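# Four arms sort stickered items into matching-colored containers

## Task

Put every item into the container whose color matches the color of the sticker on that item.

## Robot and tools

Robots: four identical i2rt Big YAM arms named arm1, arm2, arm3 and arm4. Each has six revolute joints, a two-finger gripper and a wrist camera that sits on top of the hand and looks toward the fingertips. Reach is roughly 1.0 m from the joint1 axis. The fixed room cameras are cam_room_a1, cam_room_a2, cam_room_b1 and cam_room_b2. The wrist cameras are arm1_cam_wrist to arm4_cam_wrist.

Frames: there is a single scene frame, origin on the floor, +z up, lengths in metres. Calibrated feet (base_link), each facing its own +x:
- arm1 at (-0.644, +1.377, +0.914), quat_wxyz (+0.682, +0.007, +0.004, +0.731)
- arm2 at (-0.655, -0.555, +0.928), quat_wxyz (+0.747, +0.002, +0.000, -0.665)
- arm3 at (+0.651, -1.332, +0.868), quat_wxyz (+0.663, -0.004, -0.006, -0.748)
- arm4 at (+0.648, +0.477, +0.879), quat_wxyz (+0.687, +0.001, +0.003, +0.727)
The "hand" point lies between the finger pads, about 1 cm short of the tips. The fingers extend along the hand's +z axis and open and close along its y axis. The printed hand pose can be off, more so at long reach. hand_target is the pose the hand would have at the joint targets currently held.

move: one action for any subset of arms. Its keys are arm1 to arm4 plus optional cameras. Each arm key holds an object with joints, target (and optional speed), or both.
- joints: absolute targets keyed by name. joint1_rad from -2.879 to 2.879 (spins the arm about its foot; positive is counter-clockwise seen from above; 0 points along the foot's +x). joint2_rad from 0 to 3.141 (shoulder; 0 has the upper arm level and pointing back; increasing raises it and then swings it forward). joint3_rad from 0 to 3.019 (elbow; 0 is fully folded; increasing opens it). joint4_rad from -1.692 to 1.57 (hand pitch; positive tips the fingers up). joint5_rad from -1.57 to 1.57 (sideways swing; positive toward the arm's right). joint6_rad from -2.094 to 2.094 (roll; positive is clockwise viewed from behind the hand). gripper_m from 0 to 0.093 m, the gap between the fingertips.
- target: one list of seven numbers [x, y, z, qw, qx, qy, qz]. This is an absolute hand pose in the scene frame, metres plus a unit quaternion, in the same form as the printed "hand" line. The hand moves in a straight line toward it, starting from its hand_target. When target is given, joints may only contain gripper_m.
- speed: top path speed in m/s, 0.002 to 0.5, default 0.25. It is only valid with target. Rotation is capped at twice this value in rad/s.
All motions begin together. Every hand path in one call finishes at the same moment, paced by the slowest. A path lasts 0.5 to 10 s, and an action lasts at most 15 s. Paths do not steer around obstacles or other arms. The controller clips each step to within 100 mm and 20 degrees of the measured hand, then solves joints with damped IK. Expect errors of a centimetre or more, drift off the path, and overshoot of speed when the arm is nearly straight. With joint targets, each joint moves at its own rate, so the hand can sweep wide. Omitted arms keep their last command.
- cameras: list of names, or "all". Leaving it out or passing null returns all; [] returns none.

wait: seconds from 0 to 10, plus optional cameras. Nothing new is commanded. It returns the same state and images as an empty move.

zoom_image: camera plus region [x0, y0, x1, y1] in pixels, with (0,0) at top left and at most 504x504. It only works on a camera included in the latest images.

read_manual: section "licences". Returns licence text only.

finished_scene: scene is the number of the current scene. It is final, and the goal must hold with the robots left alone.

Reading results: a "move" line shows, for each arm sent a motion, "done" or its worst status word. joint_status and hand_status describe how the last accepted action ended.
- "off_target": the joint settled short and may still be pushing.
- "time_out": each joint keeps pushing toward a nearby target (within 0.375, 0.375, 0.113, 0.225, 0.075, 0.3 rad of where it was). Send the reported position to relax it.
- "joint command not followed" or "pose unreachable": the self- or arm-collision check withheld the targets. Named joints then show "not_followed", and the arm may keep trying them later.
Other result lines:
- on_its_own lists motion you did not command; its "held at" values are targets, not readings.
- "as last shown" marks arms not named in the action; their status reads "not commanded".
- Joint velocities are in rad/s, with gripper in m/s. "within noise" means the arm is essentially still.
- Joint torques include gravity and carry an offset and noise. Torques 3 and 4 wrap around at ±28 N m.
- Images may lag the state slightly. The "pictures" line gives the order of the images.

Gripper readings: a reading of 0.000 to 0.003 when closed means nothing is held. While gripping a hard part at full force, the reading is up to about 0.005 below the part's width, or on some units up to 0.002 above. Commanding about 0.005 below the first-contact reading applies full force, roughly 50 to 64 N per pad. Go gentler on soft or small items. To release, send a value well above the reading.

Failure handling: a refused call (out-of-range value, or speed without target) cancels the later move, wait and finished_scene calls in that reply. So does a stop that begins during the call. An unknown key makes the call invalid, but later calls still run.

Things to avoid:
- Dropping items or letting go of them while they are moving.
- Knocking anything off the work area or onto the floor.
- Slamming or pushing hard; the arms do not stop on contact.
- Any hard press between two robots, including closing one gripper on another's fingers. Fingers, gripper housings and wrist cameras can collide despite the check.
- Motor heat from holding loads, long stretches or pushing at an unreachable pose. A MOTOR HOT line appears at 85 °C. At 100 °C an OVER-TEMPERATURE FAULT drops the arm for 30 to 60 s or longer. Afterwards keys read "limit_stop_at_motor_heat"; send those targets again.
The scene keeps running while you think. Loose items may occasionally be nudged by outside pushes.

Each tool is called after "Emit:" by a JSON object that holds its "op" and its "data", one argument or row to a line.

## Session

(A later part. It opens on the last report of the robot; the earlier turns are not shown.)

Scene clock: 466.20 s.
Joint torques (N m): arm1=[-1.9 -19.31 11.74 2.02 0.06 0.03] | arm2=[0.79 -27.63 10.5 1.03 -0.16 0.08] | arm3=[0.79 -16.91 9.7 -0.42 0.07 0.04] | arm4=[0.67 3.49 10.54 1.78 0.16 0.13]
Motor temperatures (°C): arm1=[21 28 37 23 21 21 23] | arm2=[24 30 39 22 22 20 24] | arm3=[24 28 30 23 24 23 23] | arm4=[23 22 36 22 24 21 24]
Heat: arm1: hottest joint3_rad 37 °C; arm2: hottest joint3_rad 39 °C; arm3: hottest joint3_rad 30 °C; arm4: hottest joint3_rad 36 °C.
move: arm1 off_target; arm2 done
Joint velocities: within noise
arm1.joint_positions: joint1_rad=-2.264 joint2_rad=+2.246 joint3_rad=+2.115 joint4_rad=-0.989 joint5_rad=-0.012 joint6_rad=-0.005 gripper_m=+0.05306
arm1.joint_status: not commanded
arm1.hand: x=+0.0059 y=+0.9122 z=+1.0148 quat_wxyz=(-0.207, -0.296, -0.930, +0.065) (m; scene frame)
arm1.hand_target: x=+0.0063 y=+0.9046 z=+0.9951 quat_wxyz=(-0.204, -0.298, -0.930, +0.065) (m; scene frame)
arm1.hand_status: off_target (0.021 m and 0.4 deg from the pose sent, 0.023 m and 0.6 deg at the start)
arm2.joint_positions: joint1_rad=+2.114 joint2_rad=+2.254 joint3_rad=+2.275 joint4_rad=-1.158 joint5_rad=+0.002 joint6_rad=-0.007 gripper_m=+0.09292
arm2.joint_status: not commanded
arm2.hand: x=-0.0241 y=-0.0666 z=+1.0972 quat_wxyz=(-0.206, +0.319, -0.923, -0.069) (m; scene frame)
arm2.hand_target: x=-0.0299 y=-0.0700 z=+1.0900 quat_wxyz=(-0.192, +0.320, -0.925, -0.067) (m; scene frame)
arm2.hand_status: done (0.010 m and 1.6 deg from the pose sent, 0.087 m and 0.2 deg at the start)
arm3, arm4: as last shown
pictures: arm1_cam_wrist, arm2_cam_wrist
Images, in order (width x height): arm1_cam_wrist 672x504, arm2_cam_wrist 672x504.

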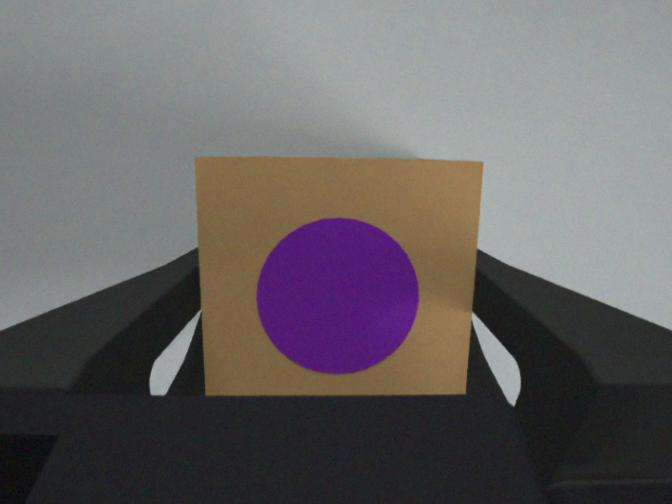

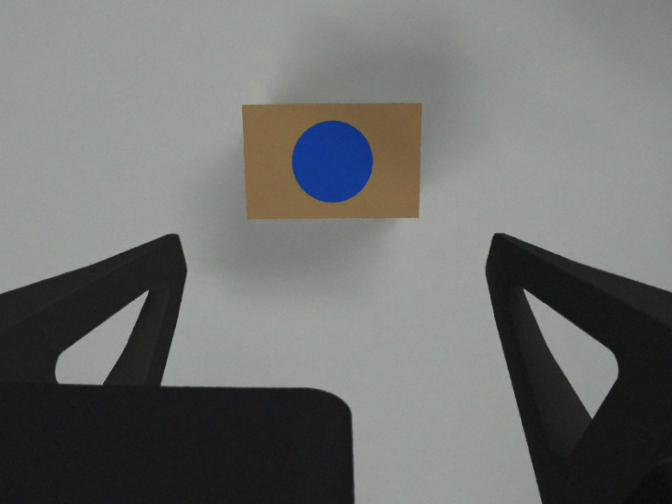

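Emit:
{"op": "move", "data": {
  "arm1": {"target": [0.006, 0.9122, 1.014, 0.2070, 0.296, 0.930, -0.065], "speed": 0.1},
  "arm2": {"target": [-0.41, -0.364, 1.11, 0.1924, -0.3203, 0.9251, 0.0666], "speed": 0.25},
  "cameras": []
}}

Emit:
{"op": "move", "data": {
  "arm1": {"joints": {"gripper_m": 0.093}},
  "cameras": ["arm1_cam_wrist"]
}}

Emit:
{"op": "move", "data": {
  "arm1": {"target": [-0.025, 0.932, 1.09, 0.2070, 0.296, 0.930, -0.065], "speed": 0.1},
  "cameras": ["arm1_cam_wrist", "cam_room_a2"]
}}

Scene clock: 481.20 s.
Joint torques (N m): arm1=[-1.96 -20.95 10.86 1.22 0.06 0.07] | arm2=[1.14 -4.6 10.69 1.1 -0.09 0.12] | arm3=[0.85 -16.79 9.63 -0.44 0.06 0.02] | arm4=[0.97 3.02 10.54 1.63 0.19 0.13]
Motor temperatures (°C): arm1=[21 29 36 23 21 21 23] | arm2=[24 29 36 22 22 20 24] | arm3=[24 28 30 23 24 23 23] | arm4=[23 22 36 22 24 21 24]
Heat: arm1: hottest joint3_rad 36 °C; arm2: hottest joint3_rad 36 °C; arm3: hottest joint3_rad 30 °C; arm4: hottest joint3_rad 36 °C.
move: arm1 done; arm2 off_target
Joint velocities: within noise
arm1.joint_positions: joint1_rad=-2.264 joint2_rad=+2.246 joint3_rad=+2.115 joint4_rad=-0.989 joint5_rad=-0.012 joint6_rad=-0.005 gripper_m=+0.05306
arm1.joint_status: not commanded
arm1.hand: x=+0.0059 y=+0.9122 z=+1.0148 quat_wxyz=(-0.207, -0.296, -0.930, +0.065) (m; scene frame)
arm1.hand_target: x=+0.0061 y=+0.9122 z=+1.0140 quat_wxyz=(-0.207, -0.296, -0.930, +0.065) (m; scene frame)
arm1.hand_status: done (0.001 m and 0.1 deg from the pose sent, 0.001 m and 0.1 deg at the start)
arm2.joint_positions: joint1_rad=+2.114 joint2_rad=+0.886 joint3_rad=+0.745 joint4_rad=-0.990 joint5_rad=+0.002 joint6_rad=-0.007 gripper_m=+0.09292
arm2.joint_status: not commanded
arm2.hand: x=-0.4040 y=-0.3617 z=+1.1198 quat_wxyz=(-0.208, +0.319, -0.922, -0.070) (m; scene frame)
arm2.hand_target: x=-0.4099 y=-0.3641 z=+1.1102 quat_wxyz=(-0.192, +0.320, -0.925, -0.066) (m; scene frame)
arm2.hand_status: off_target (0.012 m and 1.9 deg from the pose sent, 0.487 m and 1.6 deg at the start)
arm3, arm4: as last shown
pictures: none
No camera images: "cameras" was empty.

Scene clock: 481.77 s.
Joint torques (N m): arm1=[-2.08 -22.3 11.15 1.28 0.04 0.03] | arm2=[1.14 -4.78 10.67 1.1 -0.09 0.12] | arm3=[0.79 -16.79 9.68 -0.44 0.07 0.04] | arm4=[0.62 2.73 10.61 1.72 0.16 0.14]
Motor temperatures (°C): arm1=[21 29 36 23 21 21 23] | arm2=[24 29 35 22 22 20 24] | arm3=[24 28 30 23 24 23 23] | arm4=[23 22 36 22 24 21 24]
Heat: arm1: hottest joint3_rad 36 °C; arm2: hottest joint3_rad 35 °C; arm3: hottest joint3_rad 30 °C; arm4: hottest joint3_rad 36 °C.
move: arm1 done
Joint velocities: within noise
arm1.joint_positions: joint1_rad=-2.264 joint2_rad=+2.246 joint3_rad=+2.112 joint4_rad=-0.989 joint5_rad=-0.011 joint6_rad=-0.005 gripper_m=+0.09296
arm1.joint_status: all done
arm1.hand: x=+0.0051 y=+0.9127 z=+1.0132 quat_wxyz=(-0.205, -0.296, -0.931, +0.064) (m; scene frame)
arm1.hand_target: x=+0.0061 y=+0.9122 z=+1.0141 quat_wxyz=(-0.207, -0.296, -0.930, +0.065) (m; scene frame)
arm1.hand_status: not commanded
arm2, arm3, arm4: as last shown
pictures: arm1_cam_wrist
Images, in order (width x height): arm1_cam_wrist 672x504.

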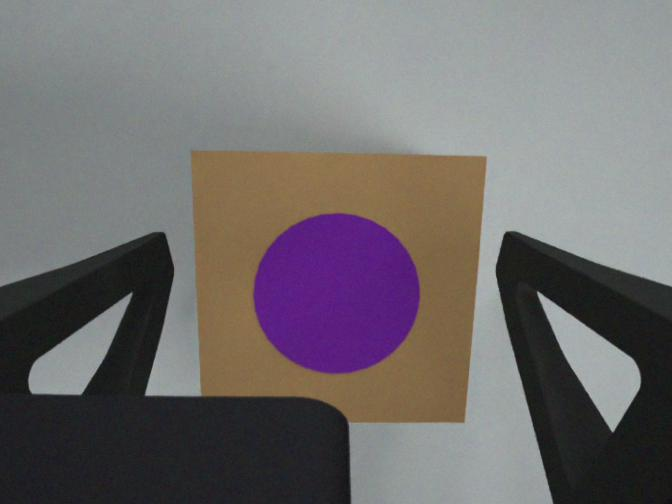

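Scene clock: 483.33 s.
Joint torques (N m): arm1=[-2.43 -22.36 11.47 0.72 -0.06 -0.01] | arm2=[1.08 -4.66 10.66 1.11 -0.08 0.11] | arm3=[0.67 -16.79 9.69 -0.43 0.06 0.03] | arm4=[0.32 3.08 10.62 1.66 0.16 0.15]
Motor temperatures (°C): arm1=[21 29 36 23 21 21 23] | arm2=[24 29 35 22 22 20 24] | arm3=[24 28 30 23 24 23 23] | arm4=[23 22 36 22 24 21 24]
Heat: arm1: hottest joint3_rad 36 °C; arm2: hottest joint3_rad 35 °C; arm3: hottest joint3_rad 30 °C; arm4: hottest joint3_rad 36 °C.
move: arm1 off_target
Joint velocities: within noise
arm1.joint_positions: joint1_rad=-2.264 joint2_rad=+2.116 joint3_rad=+2.054 joint4_rad=-1.066 joint5_rad=-0.011 joint6_rad=-0.003 gripper_m=+0.09296
arm1.joint_status: not commanded
arm1.hand: x=-0.0212 y=+0.9322 z=+1.0761 quat_wxyz=(-0.203, -0.297, -0.931, +0.064) (m; scene frame)
arm1.hand_target: x=-0.0249 y=+0.9320 z=+1.0898 quat_wxyz=(-0.207, -0.296, -0.930, +0.065) (m; scene frame)
arm1.hand_status: off_target (0.014 m and 0.5 deg from the pose sent, 0.085 m and 0.3 deg at the start)
arm2, arm3, arm4: as last shown
pictures: arm1_cam_wrist, cam_room_a2
Images, in order (width x height): arm1_cam_wrist 672x504, cam_room_a2 672x504.

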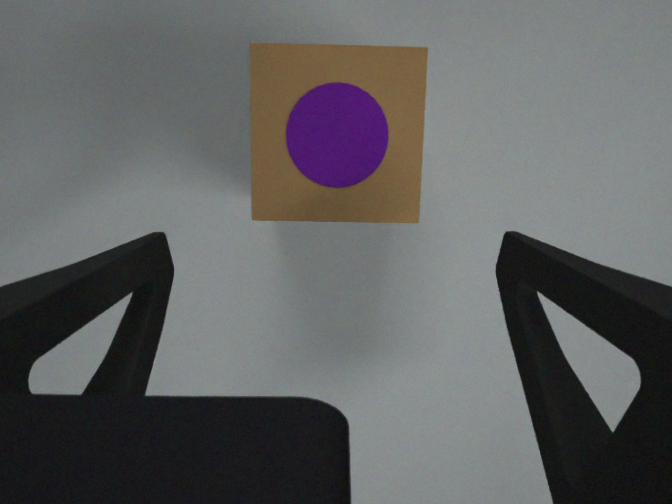

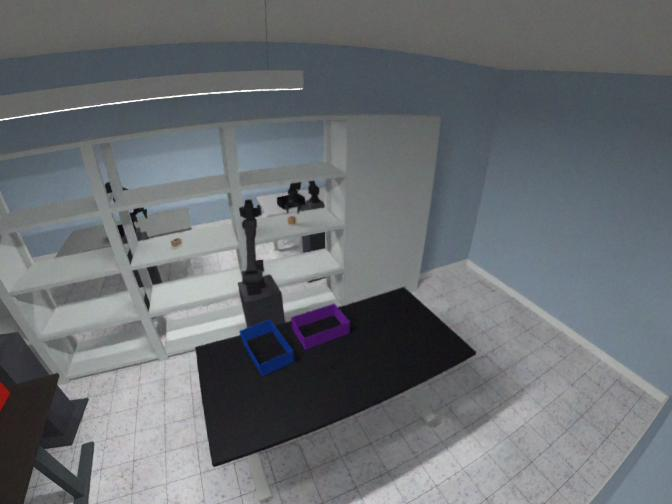

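Emit:
{"op": "move", "data": {
  "arm1": {"target": [-0.38, 1.19, 1.12, 0.2070, 0.296, 0.930, -0.065], "speed": 0.25},
  "arm4": {"joints": {"joint1_rad": 2.19, "joint2_rad": 0.8, "joint3_rad": 1.1, "joint4_rad": -1.35, "joint5_rad": 0, "joint6_rad": 0}},
  "cameras": []
}}

Emit:
{"op": "move", "data": {
  "arm4": {"target": [0.412, 0.292, 1.11, -0.0847, -0.9127, -0.3161, 0.2445], "speed": 0.25},
  "cameras": ["arm4_cam_wrist"]
}}

Emit:
{"op": "move", "data": {
  "arm4": {"target": [0.030, -0.022, 1.10, -0.0847, -0.9127, -0.3161, 0.2445], "speed": 0.25},
  "cameras": ["arm4_cam_wrist"]
}}

Scene clock: 497.73 s.
Joint torques (N m): arm1=[-1.79 -1.44 11.51 0.64 0 0] | arm2=[1.14 -4.66 10.66 1.11 -0.07 0.11] | arm3=[0.79 -16.73 9.74 -0.44 0.08 0.02] | arm4=[0.91 -3.19 11.56 0.46 0.11 0.17]
Motor temperatures (°C): arm1=[21 29 36 23 21 21 22] | arm2=[24 28 34 22 22 20 24] | arm3=[24 28 31 23 24 23 23] | arm4=[23 22 36 22 24 21 24]
Heat: arm1: hottest joint3_rad 36 °C; arm2: hottest joint3_rad 34 °C; arm3: hottest joint3_rad 31 °C; arm4: hottest joint3_rad 36 °C.
move: arm1 done; arm4 done
Joint velocities: within noise
arm1.joint_positions: joint1_rad=-2.264 joint2_rad=+0.873 joint3_rad=+0.785 joint4_rad=-1.020 joint5_rad=-0.011 joint6_rad=-0.003 gripper_m=+0.09296
arm1.joint_status: not commanded
arm1.hand: x=-0.3793 y=+1.1905 z=+1.1203 quat_wxyz=(-0.212, -0.296, -0.929, +0.067) (m; scene frame)
arm1.hand_target: x=-0.3800 y=+1.1900 z=+1.1199 quat_wxyz=(-0.207, -0.296, -0.930, +0.065) (m; scene frame)
arm1.hand_status: done (0.001 m and 0.7 deg from the pose sent, 0.444 m and 0.5 deg at the start)
arm2, arm3: as last shown
arm4.joint_positions: joint1_rad=+2.187 joint2_rad=+0.809 joint3_rad=+1.064 joint4_rad=-1.339 joint5_rad=+0.000 joint6_rad=-0.011 gripper_m=+0.09403
arm4.joint_status: all done
arm4.hand: x=+0.4190 y=+0.2955 z=+1.2114 quat_wxyz=(+0.079, +0.914, +0.325, -0.231) (m; scene frame)
arm4.hand_target: x=+0.4199 y=+0.2951 z=+1.2302 quat_wxyz=(+0.086, +0.911, +0.320, -0.246) (m; scene frame)
arm4.hand_status: not commanded
pictures: none
No camera images: "cameras" was empty.

Scene clock: 498.87 s.
Joint torques (N m): arm1=[-2.08 -1.03 11.71 0.73 -0.03 -0.03] | arm2=[1.08 -4.78 10.67 1.09 -0.07 0.12] | arm3=[0.91 -16.79 9.7 -0.39 0.07 0.03] | arm4=[0.26 -2.9 9.57 1.5 0.09 0.18]
Motor temperatures (°C): arm1=[21 29 36 23 21 21 22] | arm2=[24 28 33 22 22 20 24] | arm3=[24 28 31 23 24 23 23] | arm4=[23 22 36 22 24 21 24]
Heat: arm1: hottest joint3_rad 36 °C; arm2: hottest joint3_rad 33 °C; arm3: hottest joint3_rad 31 °C; arm4: hottest joint3_rad 36 °C.
move: arm4 done
Joint velocities: within noise
arm1, arm2, arm3: as last shown
arm4.joint_positions: joint1_rad=+2.187 joint2_rad=+0.774 joint3_rad=+0.764 joint4_rad=-1.068 joint5_rad=+0.000 joint6_rad=-0.011 gripper_m=+0.09403
arm4.joint_status: not commanded
arm4.hand: x=+0.4165 y=+0.2935 z=+1.1046 quat_wxyz=(+0.080, +0.913, +0.325, -0.234) (m; scene frame)
arm4.hand_target: x=+0.4121 y=+0.2920 z=+1.1101 quat_wxyz=(+0.085, +0.913, +0.316, -0.245) (m; scene frame)
arm4.hand_status: done (0.007 m and 1.7 deg from the pose sent, 0.102 m and 2.0 deg at the start)
pictures: arm4_cam_wrist
Images, in order (width x height): arm4_cam_wrist 672x504.

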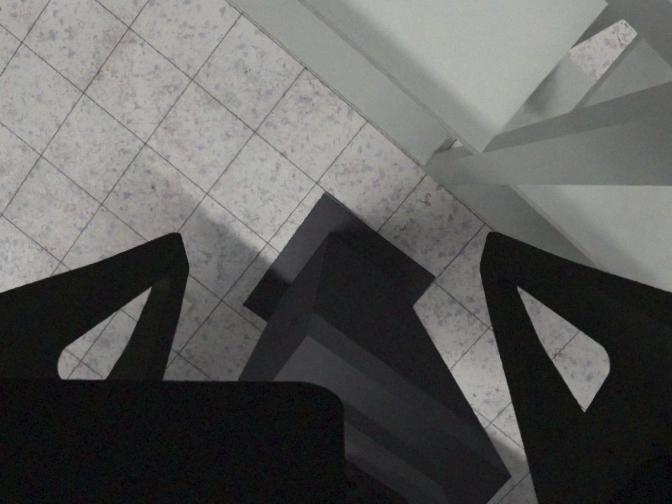

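Scene clock: 501.80 s.
Joint torques (N m): arm1=[-2.43 -1.03 11.67 0.55 0 -0.01] | arm2=[1.32 -4.6 10.66 1.14 -0.08 0.12] | arm3=[0.79 -16.91 9.68 -0.44 0.07 0.01] | arm4=[1.96 -23.36 13.18 0.47 0.2 0.15]
Motor temperatures (°C): arm1=[21 29 36 23 21 21 22] | arm2=[24 28 33 22 22 20 24] | arm3=[24 28 31 23 24 23 23] | arm4=[23 22 37 22 24 21 24]
Heat: arm1: hottest joint3_rad 36 °C; arm2: hottest joint3_rad 33 °C; arm3: hottest joint3_rad 31 °C; arm4: hottest joint3_rad 37 °C.
move: arm4 off_target
Joint velocities: within noise
arm1, arm2: as last shown
arm3.joint_positions: joint1_rad=+1.694 joint2_rad=+1.585 joint3_rad=+1.657 joint4_rad=-1.664 joint5_rad=-0.001 joint6_rad=-0.008 gripper_m=+0.09398
arm3.joint_status: not commanded
arm3.hand: x=+1.1215 y=-1.3268 z=+1.1580 quat_wxyz=(+0.010, +0.005, -1.000, +0.006) (m; scene frame)
arm3.hand_target: x=+1.1205 y=-1.3285 z=+1.1695 quat_wxyz=(+0.000, -0.001, -1.000, +0.007) (m; scene frame)
arm3.hand_status: not commanded
arm4.joint_positions: joint1_rad=+2.188 joint2_rad=+2.142 joint3_rad=+2.182 joint4_rad=-1.105 joint5_rad=+0.004 joint6_rad=-0.001 gripper_m=+0.09403
arm4.joint_status: not commanded
arm4.hand: x=+0.0352 y=-0.0104 z=+1.0960 quat_wxyz=(+0.082, +0.913, +0.320, -0.239) (m; scene frame)
arm4.hand_target: x=+0.0306 y=-0.0216 z=+1.0999 quat_wxyz=(+0.085, +0.912, +0.316, -0.245) (m; scene frame)
arm4.hand_status: off_target (0.013 m and 0.8 deg from the pose sent, 0.499 m and 1.7 deg at the start)
pictures: arm4_cam_wrist
Images, in order (width x height): arm4_cam_wrist 672x504.

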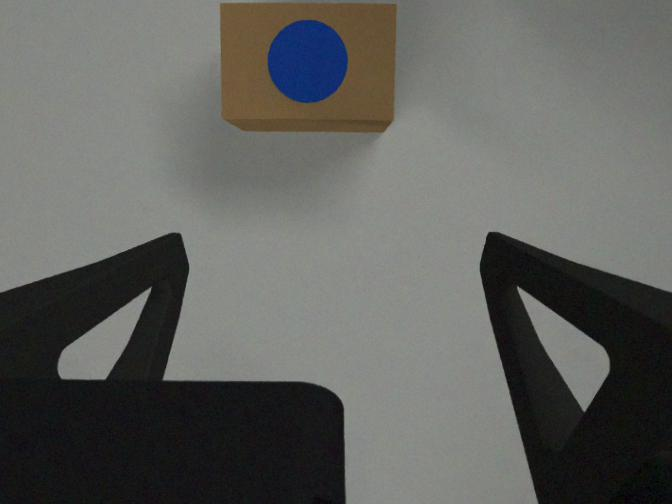

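Emit:
{"op": "move", "data": {
  "arm4": {"target": [-0.0155, -0.072, 1.008, -0.0847, -0.9127, -0.3161, 0.2445], "speed": 0.1},
  "cameras": ["arm4_cam_wrist"]
}}

Scene clock: 517.30 s.
Joint torques (N m): arm1=[-2.2 -0.97 11.71 0.73 -0.05 -0.04] | arm2=[1.08 -4.66 10.69 1.11 -0.08 0.12] | arm3=[1.03 -16.73 9.7 -0.4 0.07 0.04] | arm4=[1.44 -25.7 13.14 0.68 0.19 0.18]
Motor temperatures (°C): arm1=[21 28 36 23 21 21 22] | arm2=[24 27 33 22 22 20 24] | arm3=[24 28 31 23 24 23 23] | arm4=[23 23 39 22 24 21 24]
Heat: arm1: hottest joint3_rad 36 °C; arm2: hottest joint3_rad 33 °C; arm3: hottest joint3_rad 31 °C; arm4: hottest joint3_rad 39 °C.
move: arm4 off_target
Joint velocities: within noise
arm1, arm2, arm3: as last shown
arm4.joint_positions: joint1_rad=+2.203 joint2_rad=+2.408 joint3_rad=+2.445 joint4_rad=-1.094 joint5_rad=+0.011 joint6_rad=+0.013 gripper_m=+0.09402
arm4.joint_status: not commanded
arm4.hand: x=-0.0100 y=-0.0615 z=+1.0174 quat_wxyz=(+0.083, +0.912, +0.319, -0.243) (m; scene frame)
arm4.hand_target: x=-0.0147 y=-0.0713 z=+1.0079 quat_wxyz=(+0.085, +0.912, +0.316, -0.246) (m; scene frame)
arm4.hand_status: off_target (0.015 m and 0.4 deg from the pose sent, 0.119 m and 0.8 deg at the start)
pictures: arm4_cam_wrist
Images, in order (width x height): arm4_cam_wrist 672x504.

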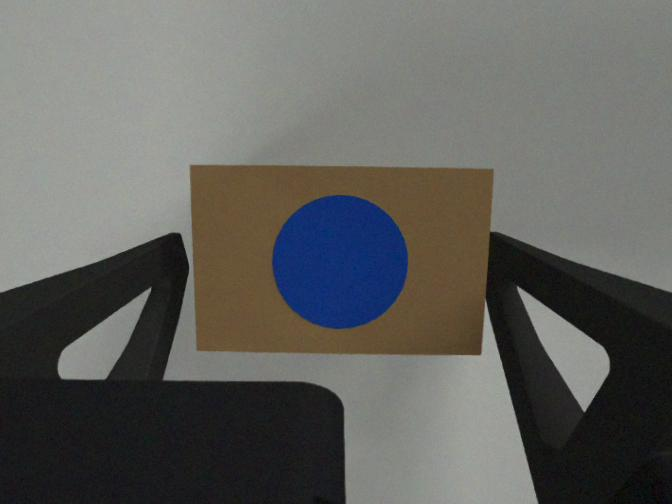

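Emit:
{"op": "move", "data": {
  "arm4": {"target": [-0.0165, -0.072, 0.999, -0.0847, -0.9127, -0.3161, 0.2445], "speed": 0.1},
  "cameras": ["arm4_cam_wrist"]
}}

Emit:
{"op": "move", "data": {
  "arm4": {"joints": {"gripper_m": 0.06}},
  "cameras": ["arm4_cam_wrist"]
}}

Scene clock: 524.27 s.
Joint torques (N m): arm1=[-1.67 -1.08 11.58 0.85 -0.05 0] | arm2=[1.08 -4.84 10.69 1.11 -0.08 0.12] | arm3=[0.79 -16.91 9.68 -0.4 0.07 0.03] | arm4=[1.03 -25.23 11.86 1.31 0.17 0.11]
Motor temperatures (°C): arm1=[21 27 36 23 21 21 22] | arm2=[24 27 32 22 22 20 24] | arm3=[24 28 31 23 24 23 23] | arm4=[23 23 39 22 24 21 24]
Heat: arm1: hottest joint3_rad 36 °C; arm2: hottest joint3_rad 32 °C; arm3: hottest joint3_rad 31 °C; arm4: hottest joint3_rad 39 °C.
move: arm4 off_target
Joint velocities: within noise
arm1, arm2, arm3: as last shown
arm4.joint_positions: joint1_rad=+2.203 joint2_rad=+2.412 joint3_rad=+2.445 joint4_rad=-1.094 joint5_rad=+0.011 joint6_rad=+0.013 gripper_m=+0.09402
arm4.joint_status: not commanded
arm4.hand: x=-0.0100 y=-0.0615 z=+1.0146 quat_wxyz=(+0.083, +0.913, +0.319, -0.241) (m; scene frame)
arm4.hand_target: x=-0.0155 y=-0.0711 z=+0.9989 quat_wxyz=(+0.085, +0.913, +0.316, -0.245) (m; scene frame)
arm4.hand_status: off_target (0.020 m and 0.6 deg from the pose sent, 0.022 m and 0.4 deg at the start)
pictures: arm4_cam_wrist
Images, in order (width x height): arm4_cam_wrist 672x504.

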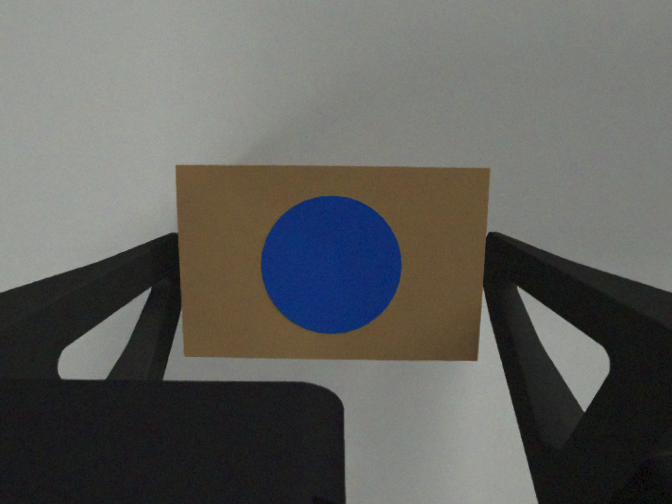

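Scene clock: 524.80 s.
Joint torques (N m): arm1=[-2.02 -1.67 11.67 0.83 -0.03 -0.05] | arm2=[1.08 -4.78 10.7 1.13 -0.09 0.11] | arm3=[0.79 -16.85 9.7 -0.43 0.07 0.03] | arm4=[1.2 -25.93 11.79 1.44 0.16 0.13]
Motor temperatures (°C): arm1=[21 27 36 23 21 21 22] | arm2=[24 27 32 22 22 20 24] | arm3=[24 28 31 23 24 23 23] | arm4=[23 24 39 22 24 21 24]
Heat: arm1: hottest joint3_rad 36 °C; arm2: hottest joint3_rad 32 °C; arm3: hottest joint3_rad 31 °C; arm4: hottest joint3_rad 39 °C.
move: arm4 off_target
Joint velocities: within noise
arm1, arm3: as last shown
arm2.joint_positions: joint1_rad=+2.114 joint2_rad=+0.886 joint3_rad=+0.745 joint4_rad=-0.990 joint5_rad=+0.002 joint6_rad=-0.007 gripper_m=+0.09292
arm2.joint_status: not commanded
arm2.hand: x=-0.4040 y=-0.3617 z=+1.1198 quat_wxyz=(-0.208, +0.319, -0.922, -0.070) (m; scene frame)
arm2.hand_target: x=-0.4099 y=-0.3641 z=+1.1102 quat_wxyz=(-0.192, +0.320, -0.925, -0.066) (m; scene frame)
arm2.hand_status: not commanded
arm4.joint_positions: joint1_rad=+2.203 joint2_rad=+2.412 joint3_rad=+2.445 joint4_rad=-1.094 joint5_rad=+0.011 joint6_rad=+0.013 gripper_m=+0.06913
arm4.joint_status: gripper_m off_target (ended at +0.06917, target +0.06000)
arm4.hand: x=-0.0100 y=-0.0615 z=+1.0146 quat_wxyz=(+0.083, +0.913, +0.319, -0.241) (m; scene frame)
arm4.hand_target: x=-0.0155 y=-0.0711 z=+0.9989 quat_wxyz=(+0.085, +0.913, +0.316, -0.245) (m; scene frame)
arm4.hand_status: not commanded
pictures: arm4_cam_wrist
Images, in order (width x height): arm4_cam_wrist 672x504.

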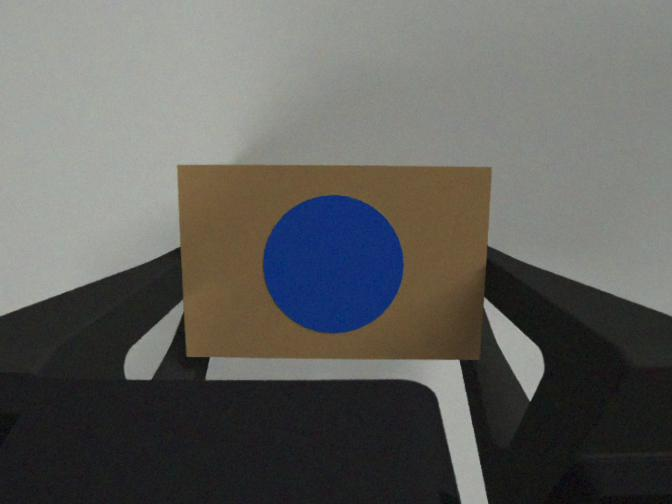

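Emit:
{"op": "move", "data": {
  "arm4": {"target": [0.010, -0.045, 1.10, -0.0847, -0.9127, -0.3161, 0.2445], "speed": 0.15},
  "cameras": []
}}

Emit:
{"op": "move", "data": {
  "arm4": {"target": [0.412, 0.292, 1.12, -0.0847, -0.9127, -0.3161, 0.2445], "speed": 0.25},
  "cameras": ["arm4_cam_wrist"]
}}

Emit:
{"op": "move", "data": {
  "arm4": {"joints": {"joint1_rad": -1.787, "joint2_rad": 1.3, "joint3_rad": 1.2, "joint4_rad": -0.96, "joint5_rad": 0, "joint6_rad": 0}},
  "cameras": ["arm4_cam_wrist"]
}}

Scene clock: 544.50 s.
Joint torques (N m): arm1=[-2.08 -1.14 11.7 0.81 -0.04 -0.01] | arm2=[1.08 -4.78 10.69 1.1 -0.08 0.11] | arm3=[0.79 -16.79 9.66 -0.46 0.07 0.02] | arm4=[0.91 -28.92 11.56 0.51 0.08 0.1]
Motor temperatures (°C): arm1=[21 26 36 23 21 21 22] | arm2=[23 26 32 22 22 20 23] | arm3=[24 28 31 23 24 23 23] | arm4=[23 27 39 22 24 21 25]
Heat: arm1: hottest joint3_rad 36 °C; arm2: hottest joint3_rad 32 °C; arm3: hottest joint3_rad 31 °C; arm4: hottest joint3_rad 39 °C.
move: arm4 off_target
Joint velocities: within noise
arm1, arm2, arm3: as last shown
arm4.joint_positions: joint1_rad=+2.203 joint2_rad=+2.312 joint3_rad=+2.445 joint4_rad=-1.213 joint5_rad=+0.011 joint6_rad=+0.013 gripper_m=+0.06913
arm4.joint_status: not commanded
arm4.hand: x=+0.0128 y=-0.0428 z=+1.0818 quat_wxyz=(+0.079, +0.915, +0.320, -0.233) (m; scene frame)
arm4.hand_target: x=+0.0103 y=-0.0447 z=+1.0999 quat_wxyz=(+0.085, +0.913, +0.316, -0.245) (m; scene frame)
arm4.hand_status: off_target (0.019 m and 1.6 deg from the pose sent, 0.089 m and 0.6 deg at the start)
pictures: none
No camera images: "cameras" was empty.

Scene clock: 547.17 s.
Joint torques (N m): arm1=[-1.55 -1.73 11.81 0.81 -0.07 0.01] | arm2=[1.08 -4.66 10.67 1.1 -0.08 0.11] | arm3=[0.79 -16.79 9.7 -0.46 0.07 0.03] | arm4=[0.32 -2.43 9.24 0.46 -0.04 -0.06]
Motor temperatures (°C): arm1=[21 26 36 23 21 21 22] | arm2=[23 26 32 22 22 20 23] | arm3=[24 28 31 23 24 23 23] | arm4=[23 27 39 22 24 21 25]
Heat: arm1: hottest joint3_rad 36 °C; arm2: hottest joint3_rad 32 °C; arm3: hottest joint3_rad 31 °C; arm4: hottest joint3_rad 39 °C.
move: arm4 done
Joint velocities: within noise
arm1, arm2, arm3: as last shown
arm4.joint_positions: joint1_rad=+2.191 joint2_rad=+0.764 joint3_rad=+0.797 joint4_rad=-1.068 joint5_rad=+0.004 joint6_rad=+0.012 gripper_m=+0.06914
arm4.joint_status: not commanded
arm4.hand: x=+0.4124 y=+0.2895 z=+1.1237 quat_wxyz=(+0.089, +0.911, +0.314, -0.253) (m; scene frame)
arm4.hand_target: x=+0.4121 y=+0.2920 z=+1.1200 quat_wxyz=(+0.085, +0.913, +0.316, -0.245) (m; scene frame)
arm4.hand_status: done (0.004 m and 1.1 deg from the pose sent, 0.522 m and 1.6 deg at the start)
pictures: arm4_cam_wrist
Images, in order (width x height): arm4_cam_wrist 672x504.

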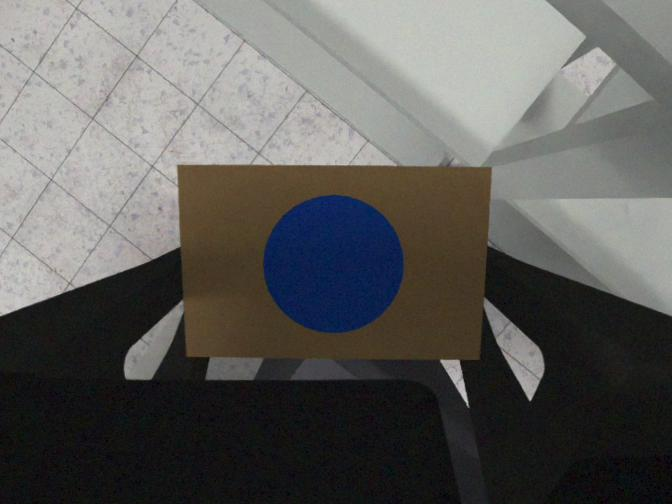

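Scene clock: 551.97 s.
Joint torques (N m): arm1=[-2.14 -1.61 11.67 0.7 -0.07 -0.07] | arm2=[1.08 -4.89 10.69 1.11 -0.07 0.11] | arm3=[0.79 -16.91 9.69 -0.4 0.06 0.03] | arm4=[-27.81 1.03 12.79 2.48 2.86 0.09]
Motor temperatures (°C): arm1=[21 26 36 23 21 21 22] | arm2=[23 26 32 22 22 20 23] | arm3=[24 28 31 23 24 23 23] | arm4=[25 27 39 22 39 21 26]
Heat: arm1: hottest joint3_rad 36 °C; arm2: hottest joint3_rad 32 °C; arm3: hottest joint3_rad 31 °C; arm4: hottest joint3_rad 39 °C.
move: arm4 time_out
Joint velocities: within noise
arm1.joint_positions: joint1_rad=-2.264 joint2_rad=+0.873 joint3_rad=+0.785 joint4_rad=-1.020 joint5_rad=-0.011 joint6_rad=-0.003 gripper_m=+0.09296
arm1.joint_status: not commanded
arm1.hand: x=-0.3793 y=+1.1905 z=+1.1203 quat_wxyz=(-0.212, -0.296, -0.929, +0.067) (m; scene frame)
arm1.hand_target: x=-0.3800 y=+1.1900 z=+1.1199 quat_wxyz=(-0.207, -0.296, -0.930, +0.065) (m; scene frame)
arm1.hand_status: not commanded
arm2, arm3: as last shown
arm4.joint_positions: joint1_rad=+1.691 joint2_rad=+1.181 joint3_rad=+1.149 joint4_rad=-1.011 joint5_rad=-0.233 joint6_rad=-0.007 gripper_m=+0.06884
arm4.joint_status: joint1_rad time_out (moved -0.500 of -3.978); joint5_rad time_out (moved -0.236 of -0.004); the others done
arm4.on_its_own: joint1_rad reads +1.691 and still pushes toward +1.305 since a time_out (your -1.787 is given up); joint5_rad reads -0.233 and still pushes toward -0.151 since a time_out (your +0.000 is given up)
arm4.hand: x=+0.2190 y=+0.3618 z=+1.1673 quat_wxyz=(+0.135, +0.951, +0.118, -0.251) (m; scene frame)
arm4.hand_target: x=+0.1691 y=+0.5543 z=+1.1438 quat_wxyz=(+0.048, +0.961, -0.082, -0.260) (m; scene frame)
arm4.hand_status: not commanded
pictures: arm4_cam_wrist
Images, in order (width x height): arm4_cam_wrist 672x504.

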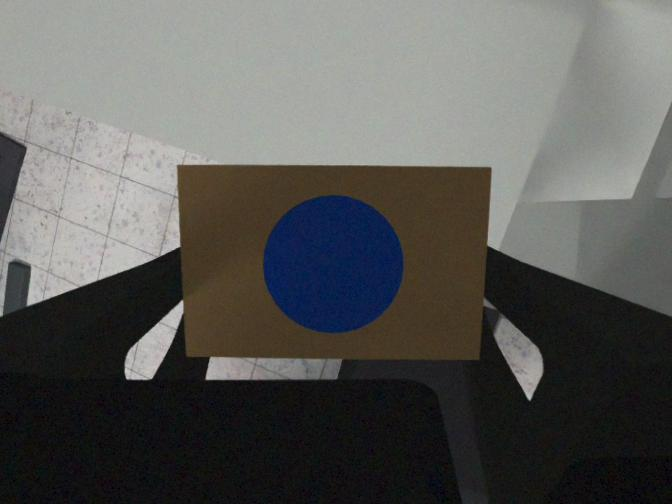

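Emit:
{"op": "move", "data": {
  "arm4": {"joints": {"joint1_rad": 2.19, "joint2_rad": 0.8, "joint3_rad": 0.9, "joint4_rad": -1.16, "joint5_rad": 0.0}},
  "cameras": ["arm4_cam_wrist"]
}}

Scene clock: 557.17 s.
Joint torques (N m): arm1=[-2.08 -1.14 11.69 0.68 0.02 0] | arm2=[1.2 -4.78 10.69 1.09 -0.08 0.11] | arm3=[0.79 -16.79 9.74 -0.46 0.07 0.03] | arm4=[0.97 -2.55 10.74 0.8 0.11 0.17]
Motor temperatures (°C): arm1=[21 26 36 23 21 21 22] | arm2=[23 26 32 22 22 20 23] | arm3=[24 28 31 23 24 23 23] | arm4=[25 26 39 22 38 21 26]
Heat: arm1: hottest joint3_rad 36 °C; arm2: hottest joint3_rad 32 °C; arm3: hottest joint3_rad 31 °C; arm4: hottest joint3_rad 39 °C.
move: arm4 done
Joint velocities: within noise
arm1, arm2, arm3: as last shown
arm4.joint_positions: joint1_rad=+2.186 joint2_rad=+0.792 joint3_rad=+0.878 joint4_rad=-1.159 joint5_rad=-0.001 joint6_rad=-0.014 gripper_m=+0.06913
arm4.joint_status: all done
arm4.hand: x=+0.4125 y=+0.2906 z=+1.1452 quat_wxyz=(+0.081, +0.912, +0.326, -0.235) (m; scene frame)
arm4.hand_target: x=+0.4094 y=+0.2866 z=+1.1541 quat_wxyz=(+0.085, +0.912, +0.320, -0.241) (m; scene frame)
arm4.hand_status: not commanded
pictures: arm4_cam_wrist
Images, in order (width x height): arm4_cam_wrist 672x504.

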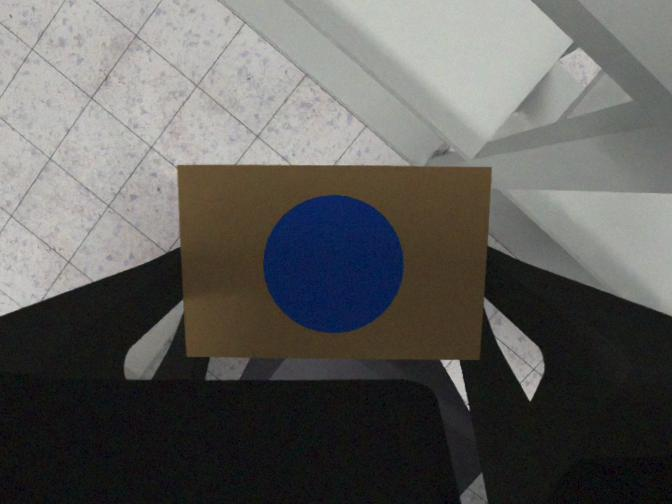

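Emit:
{"op": "move", "data": {
  "arm4": {"joints": {"joint1_rad": -1.787}},
  "cameras": []
}}

Emit:
{"op": "move", "data": {
  "arm4": {"joints": {"joint2_rad": 1.45, "joint3_rad": 1.2, "joint4_rad": -0.81}},
  "cameras": ["arm4_cam_wrist"]
}}

Scene clock: 563.17 s.
Joint torques (N m): arm1=[-2.26 -1.44 11.63 0.69 -0.04 -0.08] | arm2=[1.2 -4.66 10.7 1.11 -0.08 0.11] | arm3=[0.79 -16.85 9.72 -0.44 0.07 0.04] | arm4=[0.38 -3.43 10.78 0.84 -0.04 0.15]
Motor temperatures (°C): arm1=[21 26 36 23 21 21 22] | arm2=[23 26 32 22 22 20 23] | arm3=[24 28 31 23 24 23 23] | arm4=[25 25 40 22 34 21 26]
Heat: arm1: hottest joint3_rad 36 °C; arm2: hottest joint3_rad 32 °C; arm3: hottest joint3_rad 31 °C; arm4: hottest joint3_rad 40 °C.
move: arm4 done
Joint velocities: within noise
arm1, arm2: as last shown
arm3.joint_positions: joint1_rad=+1.694 joint2_rad=+1.585 joint3_rad=+1.657 joint4_rad=-1.664 joint5_rad=-0.001 joint6_rad=-0.008 gripper_m=+0.09398
arm3.joint_status: not commanded
arm3.hand: x=+1.1215 y=-1.3268 z=+1.1580 quat_wxyz=(+0.010, +0.005, -1.000, +0.006) (m; scene frame)
arm3.hand_target: x=+1.1205 y=-1.3285 z=+1.1695 quat_wxyz=(+0.000, -0.001, -1.000, +0.007) (m; scene frame)
arm3.hand_status: not commanded
arm4.joint_positions: joint1_rad=-1.784 joint2_rad=+0.799 joint3_rad=+0.878 joint4_rad=-1.159 joint5_rad=+0.003 joint6_rad=-0.011 gripper_m=+0.06917
arm4.joint_status: all done
arm4.hand: x=+0.9481 y=+0.4299 z=+1.1402 quat_wxyz=(-0.239, -0.071, -0.968, +0.024) (m; scene frame)
arm4.hand_target: x=+0.9522 y=+0.4290 z=+1.1510 quat_wxyz=(-0.250, -0.077, -0.965, +0.022) (m; scene frame)
arm4.hand_status: not commanded
pictures: none
No camera images: "cameras" was empty.

Scene clock: 564.53 s.
Joint torques (N m): arm1=[-2.08 -1.14 11.62 0.55 -0.03 0.02] | arm2=[1.03 -4.78 10.67 1.13 -0.07 0.11] | arm3=[0.91 -16.79 9.72 -0.4 0.07 0.03] | arm4=[0.09 -15.44 10.06 1.2 -0.02 0.16]
Motor temperatures (°C): arm1=[21 26 36 23 21 21 22] | arm2=[23 26 32 22 22 20 23] | arm3=[24 28 31 23 24 23 23] | arm4=[25 25 40 22 33 21 26]
Heat: arm1: hottest joint3_rad 36 °C; arm2: hottest joint3_rad 32 °C; arm3: hottest joint3_rad 31 °C; arm4: hottest joint3_rad 40 °C.
move: arm4 done
Joint velocities: within noise
arm1, arm2, arm3: as last shown
arm4.joint_positions: joint1_rad=-1.784 joint2_rad=+1.464 joint3_rad=+1.183 joint4_rad=-0.819 joint5_rad=+0.003 joint6_rad=-0.011 gripper_m=+0.06917
arm4.joint_status: all done
arm4.hand: x=+1.1696 y=+0.3945 z=+1.0663 quat_wxyz=(-0.230, -0.071, -0.970, +0.023) (m; scene frame)
arm4.hand_target: x=+1.1759 y=+0.3926 z=+1.0825 quat_wxyz=(-0.250, -0.077, -0.965, +0.022) (m; scene frame)
arm4.hand_status: not commanded
pictures: arm4_cam_wrist
Images, in order (width x height): arm4_cam_wrist 672x504.

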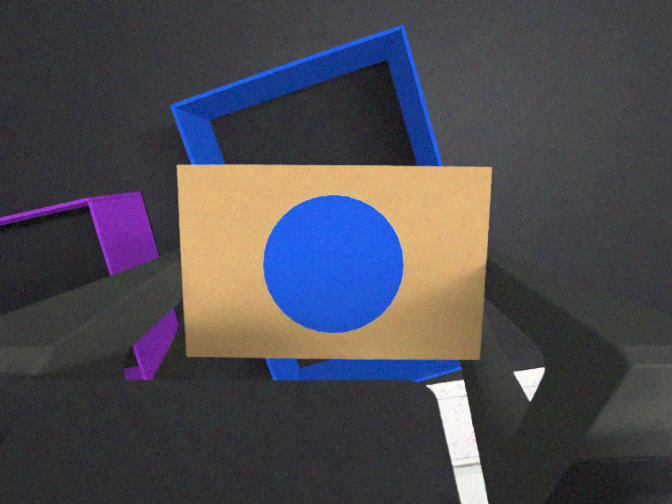

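Emit:
{"op": "move", "data": {
  "arm4": {"target": [1.148, 0.402, 0.86, 0.2522, 0.0708, 0.9649, -0.0185], "speed": 0.2},
  "cameras": ["arm4_cam_wrist"]
}}

Scene clock: 583.80 s.
Joint torques (N m): arm1=[-3.14 -1.44 11.75 0.66 -0.02 0.01] | arm2=[1.08 -4.78 10.69 1.1 -0.09 0.11] | arm3=[0.62 -16.85 9.66 -0.39 0.08 0.02] | arm4=[1.08 -13.98 6.31 1.43 -0.01 0.14]
Motor temperatures (°C): arm1=[21 25 36 23 21 21 22] | arm2=[23 26 32 22 22 20 23] | arm3=[24 28 31 23 24 23 23] | arm4=[24 25 39 22 29 21 26]
Heat: arm1: hottest joint3_rad 36 °C; arm2: hottest joint3_rad 32 °C; arm3: hottest joint3_rad 31 °C; arm4: hottest joint3_rad 39 °C.
move: arm4 done
Joint velocities: within noise
arm1, arm2, arm3: as last shown
arm4.joint_positions: joint1_rad=-1.784 joint2_rad=+1.711 joint3_rad=+0.822 joint4_rad=-0.179 joint5_rad=-0.002 joint6_rad=-0.011 gripper_m=+0.06917
arm4.joint_status: not commanded
arm4.hand: x=+1.1430 y=+0.3988 z=+0.8610 quat_wxyz=(-0.246, -0.070, -0.966, +0.022) (m; scene frame)
arm4.hand_target: x=+1.1479 y=+0.4020 z=+0.8601 quat_wxyz=(-0.252, -0.071, -0.965, +0.018) (m; scene frame)
arm4.hand_status: done (0.006 m and 0.8 deg from the pose sent, 0.208 m and 2.6 deg at the start)
pictures: arm4_cam_wrist
Images, in order (width x height): arm4_cam_wrist 672x504.

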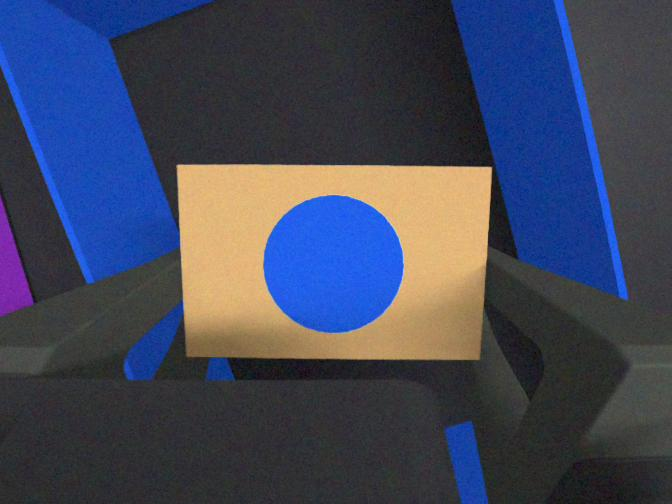

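Emit:
{"op": "move", "data": {
  "arm4": {"target": [1.148, 0.403, 0.765, 0.2522, 0.0708, 0.9649, -0.0185], "speed": 0.15},
  "cameras": ["arm4_cam_wrist"]
}}

Emit:
{"op": "move", "data": {
  "arm4": {"target": [1.148, 0.403, 0.74, 0.2522, 0.0708, 0.9649, -0.0185], "speed": 0.1},
  "cameras": ["arm4_cam_wrist"]
}}

Scene clock: 588.60 s.
Joint torques (N m): arm1=[-1.38 -1.61 11.71 0.76 -0.04 -0.03] | arm2=[1.26 -4.6 10.67 1.09 -0.07 0.12] | arm3=[0.91 -16.91 9.7 -0.4 0.07 0.03] | arm4=[1.26 -14.86 4.48 1.42 0.02 0.15]
Motor temperatures (°C): arm1=[21 25 36 23 21 21 22] | arm2=[23 26 32 22 22 20 23] | arm3=[24 28 31 23 24 23 23] | arm4=[24 25 38 22 28 21 26]
Heat: arm1: hottest joint3_rad 36 °C; arm2: hottest joint3_rad 32 °C; arm3: hottest joint3_rad 31 °C; arm4: hottest joint3_rad 38 °C.
move: arm4 done
Joint velocities: within noise
arm1, arm3: as last shown
arm2.joint_positions: joint1_rad=+2.114 joint2_rad=+0.886 joint3_rad=+0.745 joint4_rad=-0.990 joint5_rad=+0.002 joint6_rad=-0.007 gripper_m=+0.09292
arm2.joint_status: not commanded
arm2.hand: x=-0.4040 y=-0.3617 z=+1.1198 quat_wxyz=(-0.208, +0.319, -0.922, -0.070) (m; scene frame)
arm2.hand_target: x=-0.4099 y=-0.3641 z=+1.1102 quat_wxyz=(-0.192, +0.320, -0.925, -0.066) (m; scene frame)
arm2.hand_status: not commanded
arm4.joint_positions: joint1_rad=-1.784 joint2_rad=+1.961 joint3_rad=+0.807 joint4_rad=+0.088 joint5_rad=-0.002 joint6_rad=-0.009 gripper_m=+0.06917
arm4.joint_status: not commanded
arm4.hand: x=+1.1432 y=+0.3985 z=+0.7673 quat_wxyz=(-0.247, -0.070, -0.966, +0.022) (m; scene frame)
arm4.hand_target: x=+1.1478 y=+0.4030 z=+0.7651 quat_wxyz=(-0.252, -0.071, -0.965, +0.018) (m; scene frame)
arm4.hand_status: done (0.007 m and 0.7 deg from the pose sent, 0.096 m and 0.8 deg at the start)
pictures: arm4_cam_wrist
Images, in order (width x height): arm4_cam_wrist 672x504.

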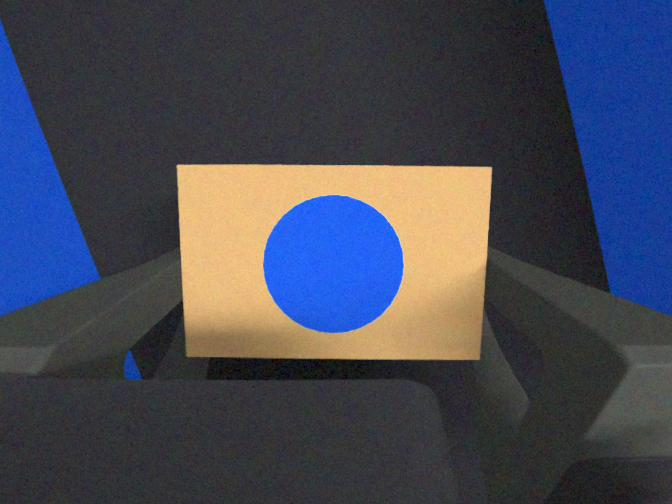

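Scene clock: 589.63 s.
Joint torques (N m): arm1=[-2.14 -1.32 11.63 0.66 -0.03 0.02] | arm2=[1.14 -4.66 10.7 1.09 -0.08 0.12] | arm3=[0.85 -16.85 9.66 -0.44 0.06 0.02] | arm4=[1.49 -14.68 4.57 1.44 0.01 0.13]
Motor temperatures (°C): arm1=[21 25 36 23 21 21 22] | arm2=[23 26 32 22 22 20 23] | arm3=[24 28 31 23 24 23 23] | arm4=[24 25 38 22 28 21 26]
Heat: arm1: hottest joint3_rad 36 °C; arm2: hottest joint3_rad 32 °C; arm3: hottest joint3_rad 31 °C; arm4: hottest joint3_rad 38 °C.
move: arm4 done
Joint velocities: within noise
arm1, arm2, arm3: as last shown
arm4.joint_positions: joint1_rad=-1.783 joint2_rad=+2.027 joint3_rad=+0.807 joint4_rad=+0.152 joint5_rad=-0.002 joint6_rad=-0.009 gripper_m=+0.06917
arm4.joint_status: not commanded
arm4.hand: x=+1.1404 y=+0.3991 z=+0.7434 quat_wxyz=(-0.246, -0.070, -0.967, +0.021) (m; scene frame)
arm4.hand_target: x=+1.1477 y=+0.4031 z=+0.7400 quat_wxyz=(-0.252, -0.071, -0.965, +0.018) (m; scene frame)
arm4.hand_status: done (0.009 m and 0.8 deg from the pose sent, 0.028 m and 0.7 deg at the start)
pictures: arm4_cam_wrist
Images, in order (width x height): arm4_cam_wrist 672x504.

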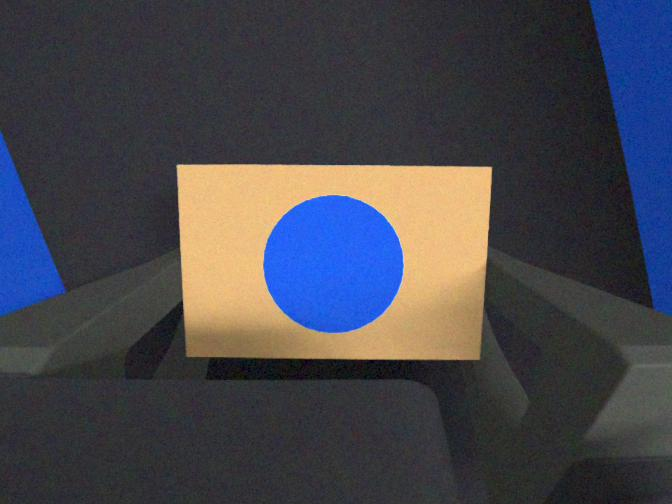

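Emit:
{"op": "move", "data": {
  "arm4": {"target": [1.148, 0.403, 0.725, 0.2522, 0.0708, 0.9649, -0.0185], "speed": 0.1},
  "cameras": ["arm4_cam_wrist"]
}}

Emit:
{"op": "move", "data": {
  "arm4": {"target": [1.148, 0.403, 0.713, 0.2522, 0.0708, 0.9649, -0.0185], "speed": 0.1},
  "cameras": ["arm4_cam_wrist"]
}}

Scene clock: 594.70 s.
Joint torques (N m): arm1=[-2.32 -1.38 11.74 0.64 -0.03 -0.03] | arm2=[1.03 -4.72 10.69 1.1 -0.08 0.12] | arm3=[0.85 -16.91 9.68 -0.4 0.06 0.03] | arm4=[1.85 -12.92 4.81 1.32 0.04 0.1]
Motor temperatures (°C): arm1=[21 25 36 23 21 21 22] | arm2=[23 26 32 22 22 20 23] | arm3=[24 28 31 23 24 23 23] | arm4=[24 25 37 22 28 21 26]
Heat: arm1: hottest joint3_rad 36 °C; arm2: hottest joint3_rad 32 °C; arm3: hottest joint3_rad 31 °C; arm4: hottest joint3_rad 37 °C.
move: arm4 off_target
Joint velocities: within noise
arm1, arm2, arm3: as last shown
arm4.joint_positions: joint1_rad=-1.783 joint2_rad=+2.047 joint3_rad=+0.808 joint4_rad=+0.193 joint5_rad=-0.002 joint6_rad=-0.009 gripper_m=+0.06917
arm4.joint_status: not commanded
arm4.hand: x=+1.1443 y=+0.3985 z=+0.7390 quat_wxyz=(-0.256, -0.070, -0.964, +0.022) (m; scene frame)
arm4.hand_target: x=+1.1474 y=+0.4030 z=+0.7255 quat_wxyz=(-0.252, -0.071, -0.965, +0.019) (m; scene frame)
arm4.hand_status: off_target (0.015 m and 0.7 deg from the pose sent, 0.020 m and 0.8 deg at the start)
pictures: arm4_cam_wrist
Images, in order (width x height): arm4_cam_wrist 672x504.

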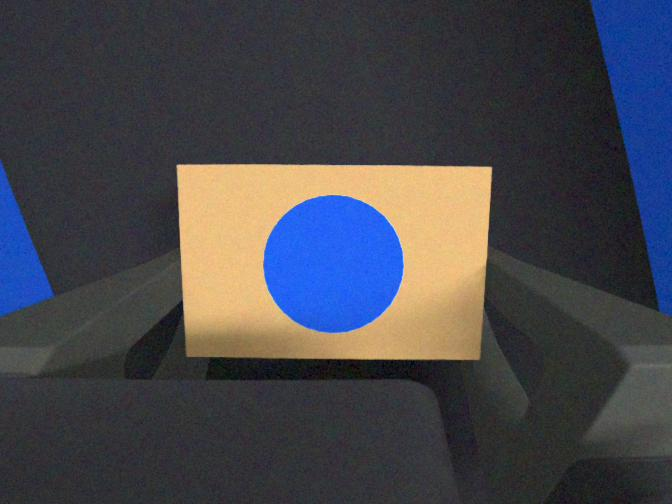

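Scene clock: 595.67 s.
Joint torques (N m): arm1=[-1.96 -0.97 11.44 0.85 -0.03 -0.01] | arm2=[1.2 -4.72 10.67 1.11 -0.08 0.12] | arm3=[0.85 -16.79 9.7 -0.43 0.07 0.03] | arm4=[1.26 -11.63 4.63 0.99 0.02 0.14]
Motor temperatures (°C): arm1=[21 25 36 23 21 21 22] | arm2=[23 26 32 22 22 20 23] | arm3=[24 28 31 23 24 23 23] | arm4=[24 25 37 22 28 21 26]
Heat: arm1: hottest joint3_rad 36 °C; arm2: hottest joint3_rad 32 °C; arm3: hottest joint3_rad 31 °C; arm4: hottest joint3_rad 37 °C.
move: arm4 off_target
Joint velocities: within noise
arm1.joint_positions: joint1_rad=-2.264 joint2_rad=+0.873 joint3_rad=+0.785 joint4_rad=-1.020 joint5_rad=-0.011 joint6_rad=-0.003 gripper_m=+0.09296
arm1.joint_status: not commanded
arm1.hand: x=-0.3793 y=+1.1905 z=+1.1203 quat_wxyz=(-0.212, -0.296, -0.929, +0.067) (m; scene frame)
arm1.hand_target: x=-0.3800 y=+1.1900 z=+1.1199 quat_wxyz=(-0.207, -0.296, -0.930, +0.065) (m; scene frame)
arm1.hand_status: not commanded
arm2, arm3: as last shown
arm4.joint_positions: joint1_rad=-1.783 joint2_rad=+2.060 joint3_rad=+0.817 joint4_rad=+0.228 joint5_rad=-0.002 joint6_rad=-0.009 gripper_m=+0.06917
arm4.joint_status: not commanded
arm4.hand: x=+1.1534 y=+0.3970 z=+0.7393 quat_wxyz=(-0.271, -0.070, -0.960, +0.023) (m; scene frame)
arm4.hand_target: x=+1.1465 y=+0.4030 z=+0.7144 quat_wxyz=(-0.252, -0.071, -0.965, +0.019) (m; scene frame)
arm4.hand_status: off_target (0.027 m and 2.3 deg from the pose sent, 0.027 m and 0.6 deg at the start)
pictures: arm4_cam_wrist
Images, in order (width x height): arm4_cam_wrist 672x504.

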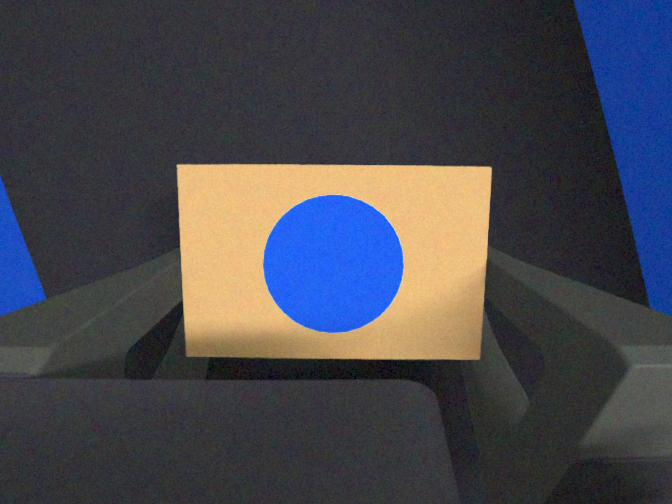

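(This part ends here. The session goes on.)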